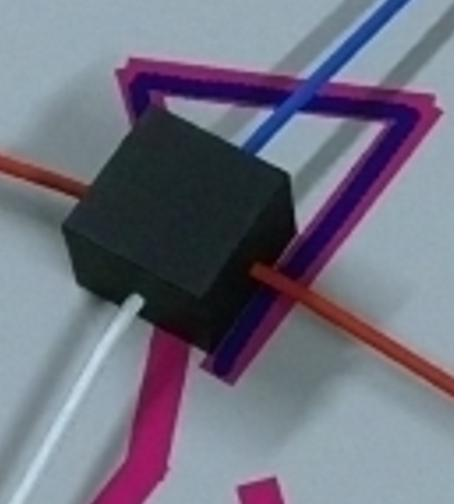

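Request:
move(arm1={"target": [0.9856, 0.1807, 0.772, 0.4838, -0.8728, -0.0564, 0.0313], "speed": 0.015}, arm2={"target": [-0.1733, 1.0181, 0.772, 0.3209, -0.5790, -0.6555, 0.3634], "speed": 0.015}, arm3={"target": [-1.0955, 0.0178, 0.772, 0.0300, -0.0541, -0.8729, 0.4839], "speed": 0.015}, arm4={"target": [0.3877, -0.9740, 0.772, 0.4080, -0.7360, 0.4725, -0.2619], "speed": 0.015}, cameras=["cam_high"])

Request:
zoom_image(camera="cam_high", region=[230, 165, 320, 265])

Scene clock: 331.10 s.
Joint torques (N m): arm1=[1 -15.2 1.42 -1.36 0.08 2.16 0.35] | arm2=[-1.04 -15.17 4.54 1.36 0.53 2.3 0.28] | arm3=[0.56 -20.58 -2.27 1.55 0.03 2.25 0.49] | arm4=[-0.64 -15.98 -3.47 1.63 -0.58 2.3 0.1]
Motor temperatures (°C): arm1=[30 30 29 31 32 36 44] | arm2=[33 31 29 29 36 37 39] | arm3=[32 29 29 28 33 37 36] | arm4=[30 33 27 29 35 35 36]
Flange force (N): arm1=[1.5 0.1 -1.8] | arm2=[-2.8 0.5 -0.8] | arm3=[-4.7 11.6 -1.3] | arm4=[-3.8 -0.5 4.2]
move: arm1 done; arm2 done; arm3 done; arm4 done
Joint velocities: within noise
arm1.joint_positions: joint1_rad=-0.292 joint2_rad=+0.845 joint3_rad=-0.196 joint4_rad=+2.036 joint5_rad=+1.222 joint6_rad=+1.232 joint7_rad=-2.905 hand_little=+0.084 hand_ring=+0.114 hand_middle=+0.120 hand_index=+0.120 hand_thumb_turn=-1.000 hand_thumb_bend=+0.372 hand_force_limit=-0.750 hand_speed=-0.920
arm1.joint_status: not commanded
arm1.hand_stopped_by: force,force,target,target,force,target
arm1.little_load_n: 1.5
arm1.ring_load_n: 0.5
arm1.middle_load_n: 3.0
arm1.index_load_n: 2.0
arm1.thumb_bend_load_n: 5.5
arm1.thumb_turn_load_n: 2.0
arm1.hand: x=+0.9856 y=+0.1807 z=+0.7720 quat_wxyz=(-0.484, +0.873, +0.056, -0.031)
arm1.hand_target: x=+0.9856 y=+0.1807 z=+0.7720 quat_wxyz=(-0.484, +0.873, +0.056, -0.031)
arm1.hand_status: done (0.000 m and 0.0 deg from the pose sent, 0.011 m and 0.0 deg at the start)
arm2.joint_positions: joint1_rad=-0.760 joint2_rad=+1.092 joint3_rad=+0.307 joint4_rad=+1.981 joint5_rad=+0.725 joint6_rad=+0.884 joint7_rad=-2.827 hand_little=+0.069 hand_ring=+0.106 hand_middle=+0.120 hand_index=+0.120 hand_thumb_turn=-1.000 hand_thumb_bend=+0.376 hand_force_limit=-0.750 hand_speed=-0.920
arm2.joint_status: not commanded
arm2.hand_stopped_by: force,force,target,target,force,target
arm2.little_load_n: 1.5
arm2.ring_load_n: 0.0
arm2.middle_load_n: 2.5
arm2.index_load_n: 3.0
arm2.thumb_bend_load_n: 5.5
arm2.thumb_turn_load_n: 1.0
arm2.hand: x=-0.1733 y=+1.0181 z=+0.7720 quat_wxyz=(+0.321, -0.579, -0.655, +0.363)
arm2.hand_target: x=-0.1733 y=+1.0181 z=+0.7720 quat_wxyz=(+0.321, -0.579, -0.656, +0.363)
arm2.hand_status: done (0.000 m and 0.0 deg from the pose sent, 0.024 m and 0.0 deg at the start)
arm3.joint_positions: joint1_rad=-0.111 joint2_rad=+1.141 joint3_rad=-0.559 joint4_rad=+1.795 joint5_rad=+1.001 joint6_rad=+1.570 joint7_rad=-3.229 hand_little=+0.076 hand_ring=+0.106 hand_middle=+0.120 hand_index=+0.120 hand_thumb_turn=-1.000 hand_thumb_bend=+0.381 hand_force_limit=-0.750 hand_speed=-0.920
arm3.joint_status: not commanded
arm3.hand_stopped_by: force,force,target,target,force,target
arm3.little_load_n: 1.5
arm3.ring_load_n: 1.0
arm3.middle_load_n: 2.0
arm3.index_load_n: 1.0
arm3.thumb_bend_load_n: 5.5
arm3.thumb_turn_load_n: 2.5
arm3.hand: x=-1.0955 y=+0.0178 z=+0.7720 quat_wxyz=(+0.030, -0.054, -0.873, +0.484)
arm3.hand_target: x=-1.0955 y=+0.0178 z=+0.7720 quat_wxyz=(+0.030, -0.054, -0.873, +0.484)
arm3.hand_status: done (0.000 m and 0.0 deg from the pose sent, 0.009 m and 0.0 deg at the start)
arm4.joint_positions: joint1_rad=+0.303 joint2_rad=+1.251 joint3_rad=-0.823 joint4_rad=+2.158 joint5_rad=+1.778 joint6_rad=+1.802 joint7_rad=-3.074 hand_little=+0.061 hand_ring=+0.106 hand_middle=+0.120 hand_index=+0.120 hand_thumb_turn=-1.000 hand_thumb_bend=+0.342 hand_force_limit=-0.750 hand_speed=-0.920
arm4.joint_status: not commanded
arm4.hand_stopped_by: force,force,target,target,force,target
arm4.little_load_n: 1.0
arm4.ring_load_n: 0.0
arm4.middle_load_n: 2.0
arm4.index_load_n: 3.5
arm4.thumb_bend_load_n: 5.0
arm4.thumb_turn_load_n: 0.0
arm4.hand: x=+0.3877 y=-0.9740 z=+0.7720 quat_wxyz=(-0.408, +0.736, -0.472, +0.262)
arm4.hand_target: x=+0.3877 y=-0.9740 z=+0.7720 quat_wxyz=(-0.408, +0.736, -0.472, +0.262)
arm4.hand_status: done (0.000 m and 0.0 deg from the pose sent, 0.026 m and 0.0 deg at the start)

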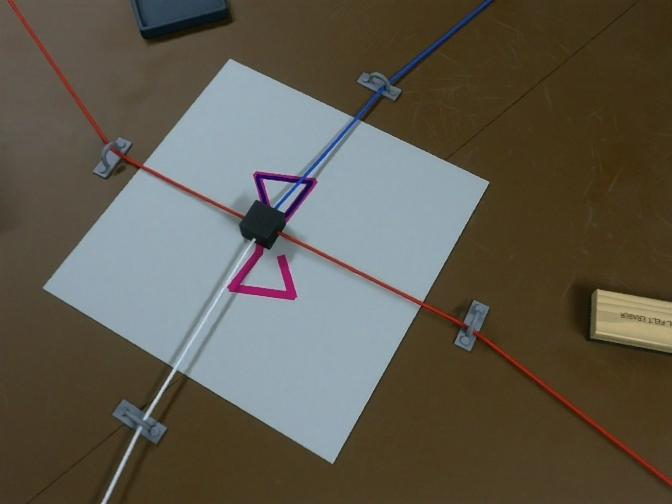

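Scaled by 5.040 from the camera's image (finer frame: 960x720).

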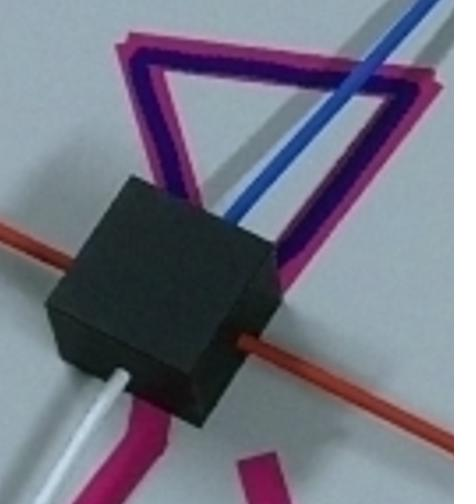

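Request:
move(arm1={"target": [0.9931, 0.1816, 0.772, 0.4838, -0.8728, -0.0564, 0.0313], "speed": 0.015}, arm2={"target": [-0.1702, 0.9936, 0.772, 0.3209, -0.5790, -0.6555, 0.3634], "speed": 0.015}, arm3={"target": [-1.0842, 0.0164, 0.772, 0.0300, -0.0541, -0.8729, 0.4839], "speed": 0.015}, arm4={"target": [0.3986, -0.9976, 0.772, 0.4080, -0.7360, 0.4725, -0.2619], "speed": 0.015}, cameras=["cam_high"])

Request:
zoom_image(camera="cam_high", region=[220, 200, 310, 310])

Scene clock: 337.60 s.
Joint torques (N m): arm1=[0.99 -14.96 1.45 -1.14 0.02 2.15 0.32] | arm2=[-0.95 -15.93 4.7 0.75 0.69 2.28 0.3] | arm3=[0.5 -20.9 -2.3 1.34 0.1 2.23 0.53] | arm4=[-0.65 -15.37 -3.13 2.2 -0.75 2.24 0.09]
Motor temperatures (°C): arm1=[30 30 29 31 32 36 44] | arm2=[33 31 29 29 36 37 39] | arm3=[32 29 29 28 33 37 36] | arm4=[30 33 27 29 35 35 36]
Flange force (N): arm1=[1.2 0.0 -1.9] | arm2=[-2.5 0.7 -0.5] | arm3=[-5.0 11.6 -1.2] | arm4=[-4.1 -0.7 4.5]
move: arm1 done; arm2 done; arm3 done; arm4 done
Joint velocities: within noise
arm1.joint_positions: joint1_rad=-0.295 joint2_rad=+0.841 joint3_rad=-0.198 joint4_rad=+2.061 joint5_rad=+1.224 joint6_rad=+1.227 joint7_rad=-2.926 hand_little=+0.084 hand_ring=+0.114 hand_middle=+0.120 hand_index=+0.120 hand_thumb_turn=-1.000 hand_thumb_bend=+0.372 hand_force_limit=-0.750 hand_speed=-0.920
arm1.joint_status: not commanded
arm1.hand_stopped_by: force,force,target,target,force,target
arm1.little_load_n: 1.5
arm1.ring_load_n: 0.0
arm1.middle_load_n: 3.0
arm1.index_load_n: 2.0
arm1.thumb_bend_load_n: 5.5
arm1.thumb_turn_load_n: 2.0
arm1.hand: x=+0.9931 y=+0.1816 z=+0.7720 quat_wxyz=(-0.484, +0.873, +0.056, -0.031)
arm1.hand_target: x=+0.9931 y=+0.1816 z=+0.7720 quat_wxyz=(-0.484, +0.873, +0.056, -0.031)
arm1.hand_status: done (0.000 m and 0.0 deg from the pose sent, 0.008 m and 0.0 deg at the start)
arm2.joint_positions: joint1_rad=-0.725 joint2_rad=+1.100 joint3_rad=+0.310 joint4_rad=+1.908 joint5_rad=+0.724 joint6_rad=+0.921 joint7_rad=-2.772 hand_little=+0.069 hand_ring=+0.106 hand_middle=+0.120 hand_index=+0.120 hand_thumb_turn=-1.000 hand_thumb_bend=+0.376 hand_force_limit=-0.750 hand_speed=-0.920
arm2.joint_status: not commanded
arm2.hand_stopped_by: force,force,target,target,force,target
arm2.little_load_n: 2.0
arm2.ring_load_n: 0.0
arm2.middle_load_n: 2.5
arm2.index_load_n: 3.0
arm2.thumb_bend_load_n: 5.5
arm2.thumb_turn_load_n: 1.0
arm2.hand: x=-0.1702 y=+0.9936 z=+0.7720 quat_wxyz=(+0.321, -0.579, -0.656, +0.363)
arm2.hand_target: x=-0.1702 y=+0.9936 z=+0.7720 quat_wxyz=(+0.321, -0.579, -0.656, +0.363)
arm2.hand_status: done (0.000 m and 0.0 deg from the pose sent, 0.025 m and 0.0 deg at the start)
arm3.joint_positions: joint1_rad=-0.102 joint2_rad=+1.144 joint3_rad=-0.553 joint4_rad=+1.765 joint5_rad=+1.011 joint6_rad=+1.580 joint7_rad=-3.198 hand_little=+0.076 hand_ring=+0.106 hand_middle=+0.120 hand_index=+0.120 hand_thumb_turn=-1.000 hand_thumb_bend=+0.381 hand_force_limit=-0.750 hand_speed=-0.920
arm3.joint_status: not commanded
arm3.hand_stopped_by: force,force,target,target,force,target
arm3.little_load_n: 1.5
arm3.ring_load_n: 1.0
arm3.middle_load_n: 1.5
arm3.index_load_n: 1.0
arm3.thumb_bend_load_n: 5.5
arm3.thumb_turn_load_n: 2.5
arm3.hand: x=-1.0842 y=+0.0164 z=+0.7720 quat_wxyz=(+0.030, -0.054, -0.873, +0.484)
arm3.hand_target: x=-1.0842 y=+0.0164 z=+0.7720 quat_wxyz=(+0.030, -0.054, -0.873, +0.484)
arm3.hand_status: done (0.000 m and 0.0 deg from the pose sent, 0.011 m and 0.0 deg at the start)
arm4.joint_positions: joint1_rad=+0.314 joint2_rad=+1.259 joint3_rad=-0.819 joint4_rad=+2.239 joint5_rad=+1.775 joint6_rad=+1.819 joint7_rad=-3.153 hand_little=+0.061 hand_ring=+0.106 hand_middle=+0.120 hand_index=+0.120 hand_thumb_turn=-1.000 hand_thumb_bend=+0.342 hand_force_limit=-0.750 hand_speed=-0.920
arm4.joint_status: not commanded
arm4.hand_stopped_by: force,force,target,target,force,target
arm4.little_load_n: 1.0
arm4.ring_load_n: 0.0
arm4.middle_load_n: 1.5
arm4.index_load_n: 3.0
arm4.thumb_bend_load_n: 5.0
arm4.thumb_turn_load_n: 1.0
arm4.hand: x=+0.3986 y=-0.9976 z=+0.7720 quat_wxyz=(-0.408, +0.736, -0.473, +0.262)
arm4.hand_target: x=+0.3986 y=-0.9976 z=+0.7720 quat_wxyz=(-0.408, +0.736, -0.473, +0.262)
arm4.hand_status: done (0.000 m and 0.0 deg from the pose sent, 0.026 m and 0.0 deg at the start)

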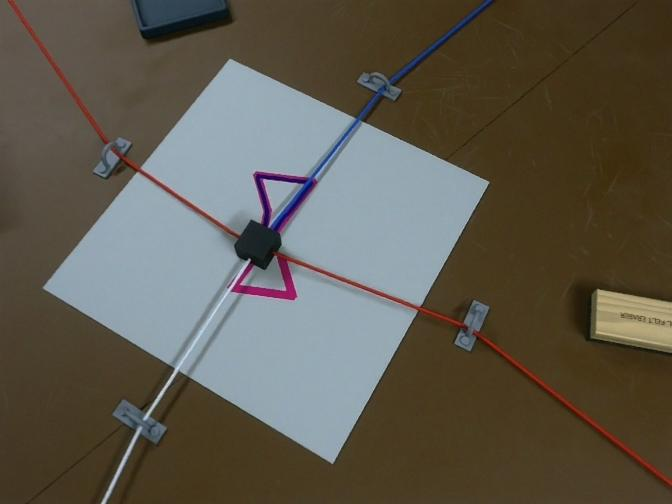

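Scaled by 4.582 from the camera's image (finer frame: 960x720).

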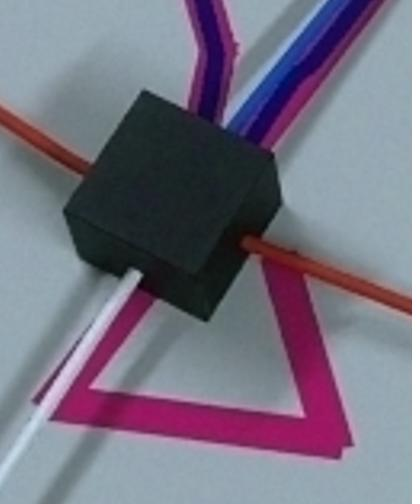

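Request:
move(arm1={"target": [0.9855, 0.1807, 0.772, 0.4838, -0.8728, -0.0564, 0.0313], "speed": 0.015}, arm2={"target": [-0.1668, 0.9658, 0.772, 0.3209, -0.5790, -0.6555, 0.3634], "speed": 0.015}, arm3={"target": [-1.0812, 0.0160, 0.772, 0.0300, -0.0541, -0.8729, 0.4839], "speed": 0.015}, arm4={"target": [0.4103, -1.0231, 0.772, 0.4080, -0.7360, 0.4725, -0.2619], "speed": 0.015}, cameras=["cam_high"])

Request:
zoom_image(camera="cam_high", region=[210, 210, 310, 320])

Scene clock: 343.17 s.
Joint torques (N m): arm1=[0.9 -15.31 1.39 -1.59 0.23 2.12 0.33] | arm2=[-1.01 -16.58 4.87 0.06 0.79 2.23 0.28] | arm3=[0.55 -20.86 -2.29 1.37 -0.01 2.24 0.51] | arm4=[-0.58 -14.69 -2.75 2.8 -1.03 2.17 0.1]
Motor temperatures (°C): arm1=[30 30 29 31 32 36 44] | arm2=[33 31 29 29 36 37 39] | arm3=[32 29 29 28 33 37 36] | arm4=[30 33 27 29 35 35 36]
Flange force (N): arm1=[2.0 0.0 -1.8] | arm2=[-2.4 0.3 -0.4] | arm3=[-5.4 11.6 -1.3] | arm4=[-4.3 -0.9 5.0]
move: arm1 done; arm2 done; arm3 done; arm4 done
Joint velocities: within noise
arm1.joint_positions: joint1_rad=-0.291 joint2_rad=+0.845 joint3_rad=-0.196 joint4_rad=+2.036 joint5_rad=+1.222 joint6_rad=+1.233 joint7_rad=-2.905 hand_little=+0.084 hand_ring=+0.114 hand_middle=+0.120 hand_index=+0.120 hand_thumb_turn=-1.000 hand_thumb_bend=+0.372 hand_force_limit=-0.750 hand_speed=-0.920
arm1.joint_status: not commanded
arm1.hand_stopped_by: force,force,target,target,force,target
arm1.little_load_n: 1.5
arm1.ring_load_n: 0.5
arm1.middle_load_n: 3.0
arm1.index_load_n: 1.5
arm1.thumb_bend_load_n: 5.5
arm1.thumb_turn_load_n: 2.0
arm1.hand: x=+0.9855 y=+0.1807 z=+0.7720 quat_wxyz=(-0.484, +0.873, +0.056, -0.031)
arm1.hand_target: x=+0.9855 y=+0.1807 z=+0.7720 quat_wxyz=(-0.484, +0.873, +0.056, -0.031)
arm1.hand_status: done (0.000 m and 0.0 deg from the pose sent, 0.008 m and 0.0 deg at the start)
arm2.joint_positions: joint1_rad=-0.686 joint2_rad=+1.112 joint3_rad=+0.312 joint4_rad=+1.822 joint5_rad=+0.721 joint6_rad=+0.962 joint7_rad=-2.711 hand_little=+0.069 hand_ring=+0.106 hand_middle=+0.120 hand_index=+0.120 hand_thumb_turn=-1.000 hand_thumb_bend=+0.376 hand_force_limit=-0.750 hand_speed=-0.920
arm2.joint_status: not commanded
arm2.hand_stopped_by: force,force,target,target,force,target
arm2.little_load_n: 1.5
arm2.ring_load_n: 0.0
arm2.middle_load_n: 2.5
arm2.index_load_n: 3.0
arm2.thumb_bend_load_n: 5.5
arm2.thumb_turn_load_n: 1.0
arm2.hand: x=-0.1668 y=+0.9658 z=+0.7720 quat_wxyz=(+0.321, -0.579, -0.656, +0.363)
arm2.hand_target: x=-0.1668 y=+0.9658 z=+0.7720 quat_wxyz=(+0.321, -0.579, -0.656, +0.363)
arm2.hand_status: done (0.000 m and 0.0 deg from the pose sent, 0.028 m and 0.0 deg at the start)
arm3.joint_positions: joint1_rad=-0.100 joint2_rad=+1.144 joint3_rad=-0.551 joint4_rad=+1.757 joint5_rad=+1.014 joint6_rad=+1.583 joint7_rad=-3.190 hand_little=+0.076 hand_ring=+0.106 hand_middle=+0.120 hand_index=+0.120 hand_thumb_turn=-1.000 hand_thumb_bend=+0.381 hand_force_limit=-0.750 hand_speed=-0.920
arm3.joint_status: not commanded
arm3.hand_stopped_by: force,force,target,target,force,target
arm3.little_load_n: 1.5
arm3.ring_load_n: 1.0
arm3.middle_load_n: 2.0
arm3.index_load_n: 1.0
arm3.thumb_bend_load_n: 5.5
arm3.thumb_turn_load_n: 2.5
arm3.hand: x=-1.0812 y=+0.0160 z=+0.7720 quat_wxyz=(+0.030, -0.054, -0.873, +0.484)
arm3.hand_target: x=-1.0812 y=+0.0160 z=+0.7720 quat_wxyz=(+0.030, -0.054, -0.873, +0.484)
arm3.hand_status: done (0.000 m and 0.0 deg from the pose sent, 0.003 m and 0.0 deg at the start)
arm4.joint_positions: joint1_rad=+0.323 joint2_rad=+1.275 joint3_rad=-0.811 joint4_rad=+2.324 joint5_rad=+1.771 joint6_rad=+1.840 joint7_rad=-3.243 hand_little=+0.061 hand_ring=+0.106 hand_middle=+0.120 hand_index=+0.120 hand_thumb_turn=-1.000 hand_thumb_bend=+0.342 hand_force_limit=-0.750 hand_speed=-0.920
arm4.joint_status: not commanded
arm4.hand_stopped_by: force,force,target,target,force,target
arm4.little_load_n: 1.0
arm4.ring_load_n: 0.0
arm4.middle_load_n: 2.0
arm4.index_load_n: 3.0
arm4.thumb_bend_load_n: 5.0
arm4.thumb_turn_load_n: 1.0
arm4.hand: x=+0.4103 y=-1.0231 z=+0.7720 quat_wxyz=(-0.408, +0.736, -0.472, +0.262)
arm4.hand_target: x=+0.4103 y=-1.0231 z=+0.7720 quat_wxyz=(-0.408, +0.736, -0.472, +0.262)
arm4.hand_status: done (0.000 m and 0.0 deg from the pose sent, 0.028 m and 0.0 deg at the start)

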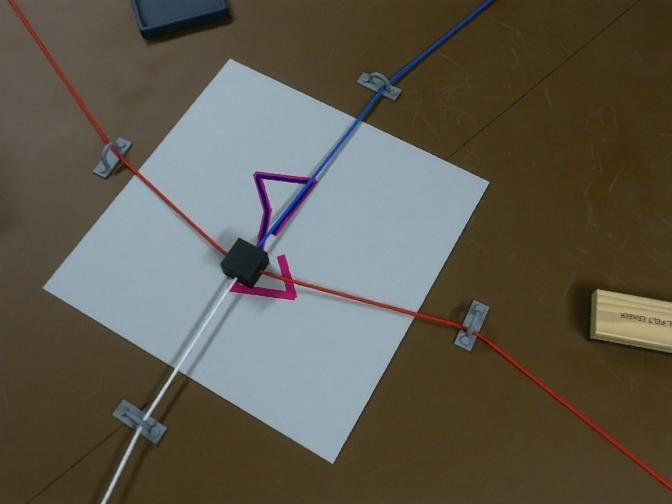

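Scaled by 4.582 from the camera's image (finer frame: 960x720).

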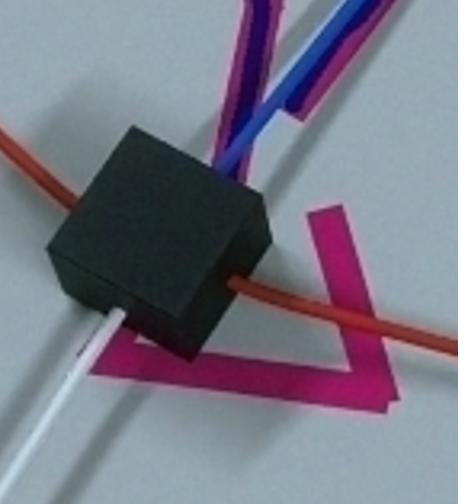

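Request:
move(arm1={"target": [0.9758, 0.1794, 0.772, 0.4838, -0.8728, -0.0564, 0.0313], "speed": 0.015}, arm2={"target": [-0.1632, 0.9375, 0.772, 0.3209, -0.5790, -0.6555, 0.3634], "speed": 0.015}, arm3={"target": [-1.0744, 0.0152, 0.772, 0.0300, -0.0541, -0.8729, 0.4839], "speed": 0.015}, arm4={"target": [0.4223, -1.0493, 0.772, 0.4080, -0.7360, 0.4725, -0.2619], "speed": 0.015}, cameras=["cam_high"])

Request:
zoom_image(camera="cam_high", region=[200, 220, 300, 330])

Scene clock: 349.47 s.
Joint torques (N m): arm1=[0.91 -15.65 1.39 -1.79 0.25 2.09 0.28] | arm2=[-0.93 -17.39 5.04 -0.57 0.91 2.18 0.27] | arm3=[0.54 -20.97 -2.3 1.27 0.02 2.27 0.57] | arm4=[-0.41 -14.08 -2.27 3.61 -1.33 2.01 0.13]
Motor temperatures (°C): arm1=[30 30 29 31 32 36 44] | arm2=[33 31 29 29 36 37 39] | arm3=[32 29 29 28 33 37 36] | arm4=[30 33 27 29 35 35 36]
Flange force (N): arm1=[1.8 0.1 -1.8] | arm2=[-2.3 0.3 -0.4] | arm3=[-5.5 11.5 -1.3] | arm4=[-5.0 -0.6 5.4]
move: arm1 done; arm2 done; arm3 done; arm4 done
Joint velocities: within noise
arm1.joint_positions: joint1_rad=-0.288 joint2_rad=+0.852 joint3_rad=-0.194 joint4_rad=+2.004 joint5_rad=+1.219 joint6_rad=+1.239 joint7_rad=-2.878 hand_little=+0.084 hand_ring=+0.114 hand_middle=+0.120 hand_index=+0.120 hand_thumb_turn=-1.000 hand_thumb_bend=+0.372 hand_force_limit=-0.750 hand_speed=-0.920
arm1.joint_status: not commanded
arm1.hand_stopped_by: force,force,target,target,force,target
arm1.little_load_n: 1.5
arm1.ring_load_n: 1.0
arm1.middle_load_n: 3.0
arm1.index_load_n: 1.5
arm1.thumb_bend_load_n: 5.5
arm1.thumb_turn_load_n: 2.0
arm1.hand: x=+0.9758 y=+0.1794 z=+0.7720 quat_wxyz=(-0.484, +0.873, +0.056, -0.031)
arm1.hand_target: x=+0.9758 y=+0.1794 z=+0.7720 quat_wxyz=(-0.484, +0.873, +0.056, -0.031)
arm1.hand_status: done (0.000 m and 0.0 deg from the pose sent, 0.010 m and 0.0 deg at the start)
arm2.joint_positions: joint1_rad=-0.649 joint2_rad=+1.129 joint3_rad=+0.312 joint4_rad=+1.730 joint5_rad=+0.716 joint6_rad=+1.005 joint7_rad=-2.650 hand_little=+0.069 hand_ring=+0.106 hand_middle=+0.120 hand_index=+0.120 hand_thumb_turn=-1.000 hand_thumb_bend=+0.376 hand_force_limit=-0.750 hand_speed=-0.920
arm2.joint_status: not commanded
arm2.hand_stopped_by: force,force,target,target,force,target
arm2.little_load_n: 2.0
arm2.ring_load_n: 0.5
arm2.middle_load_n: 2.5
arm2.index_load_n: 3.0
arm2.thumb_bend_load_n: 5.0
arm2.thumb_turn_load_n: 1.0
arm2.hand: x=-0.1632 y=+0.9375 z=+0.7720 quat_wxyz=(+0.321, -0.579, -0.655, +0.363)
arm2.hand_target: x=-0.1632 y=+0.9375 z=+0.7720 quat_wxyz=(+0.321, -0.579, -0.656, +0.363)
arm2.hand_status: done (0.000 m and 0.0 deg from the pose sent, 0.029 m and 0.0 deg at the start)
arm3.joint_positions: joint1_rad=-0.095 joint2_rad=+1.147 joint3_rad=-0.547 joint4_rad=+1.738 joint5_rad=+1.020 joint6_rad=+1.589 joint7_rad=-3.171 hand_little=+0.076 hand_ring=+0.106 hand_middle=+0.120 hand_index=+0.120 hand_thumb_turn=-1.000 hand_thumb_bend=+0.381 hand_force_limit=-0.750 hand_speed=-0.920
arm3.joint_status: not commanded
arm3.hand_stopped_by: force,force,target,target,force,target
arm3.little_load_n: 1.5
arm3.ring_load_n: 1.0
arm3.middle_load_n: 1.5
arm3.index_load_n: 1.0
arm3.thumb_bend_load_n: 5.5
arm3.thumb_turn_load_n: 2.5
arm3.hand: x=-1.0744 y=+0.0152 z=+0.7720 quat_wxyz=(+0.030, -0.054, -0.873, +0.484)
arm3.hand_target: x=-1.0744 y=+0.0152 z=+0.7720 quat_wxyz=(+0.030, -0.054, -0.873, +0.484)
arm3.hand_status: done (0.000 m and 0.0 deg from the pose sent, 0.007 m and 0.0 deg at the start)
arm4.joint_positions: joint1_rad=+0.328 joint2_rad=+1.299 joint3_rad=-0.800 joint4_rad=+2.410 joint5_rad=+1.766 joint6_rad=+1.866 joint7_rad=-3.344 hand_little=+0.061 hand_ring=+0.106 hand_middle=+0.120 hand_index=+0.120 hand_thumb_turn=-1.000 hand_thumb_bend=+0.342 hand_force_limit=-0.750 hand_speed=-0.920
arm4.joint_status: not commanded
arm4.hand_stopped_by: force,force,target,target,force,target
arm4.little_load_n: 1.0
arm4.ring_load_n: 0.0
arm4.middle_load_n: 2.0
arm4.index_load_n: 3.5
arm4.thumb_bend_load_n: 5.0
arm4.thumb_turn_load_n: 0.5
arm4.hand: x=+0.4223 y=-1.0493 z=+0.7720 quat_wxyz=(-0.408, +0.736, -0.473, +0.262)
arm4.hand_target: x=+0.4223 y=-1.0493 z=+0.7720 quat_wxyz=(-0.408, +0.736, -0.473, +0.262)
arm4.hand_status: done (0.000 m and 0.0 deg from the pose sent, 0.029 m and 0.0 deg at the start)

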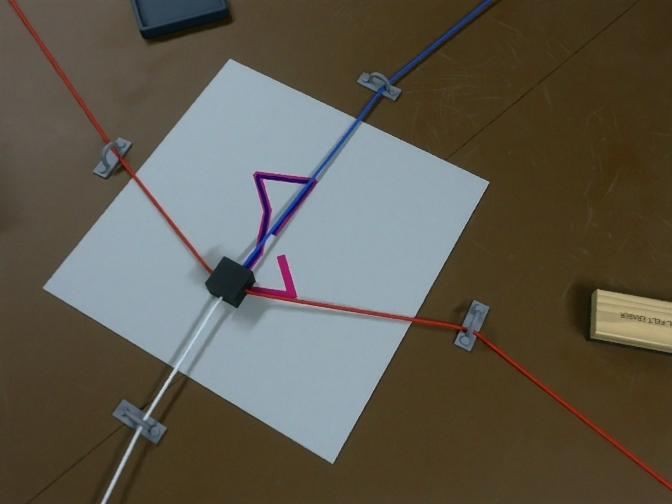

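Scaled by 4.582 from the camera's image (finer frame: 960x720).

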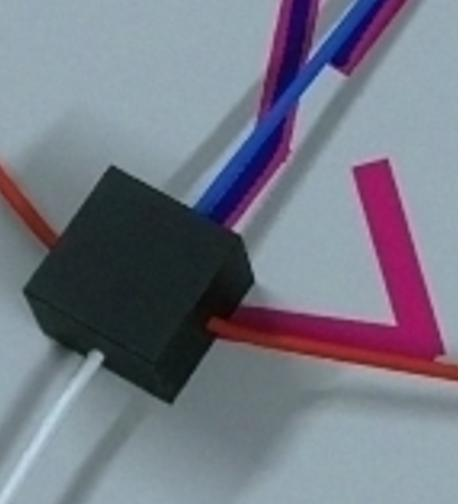

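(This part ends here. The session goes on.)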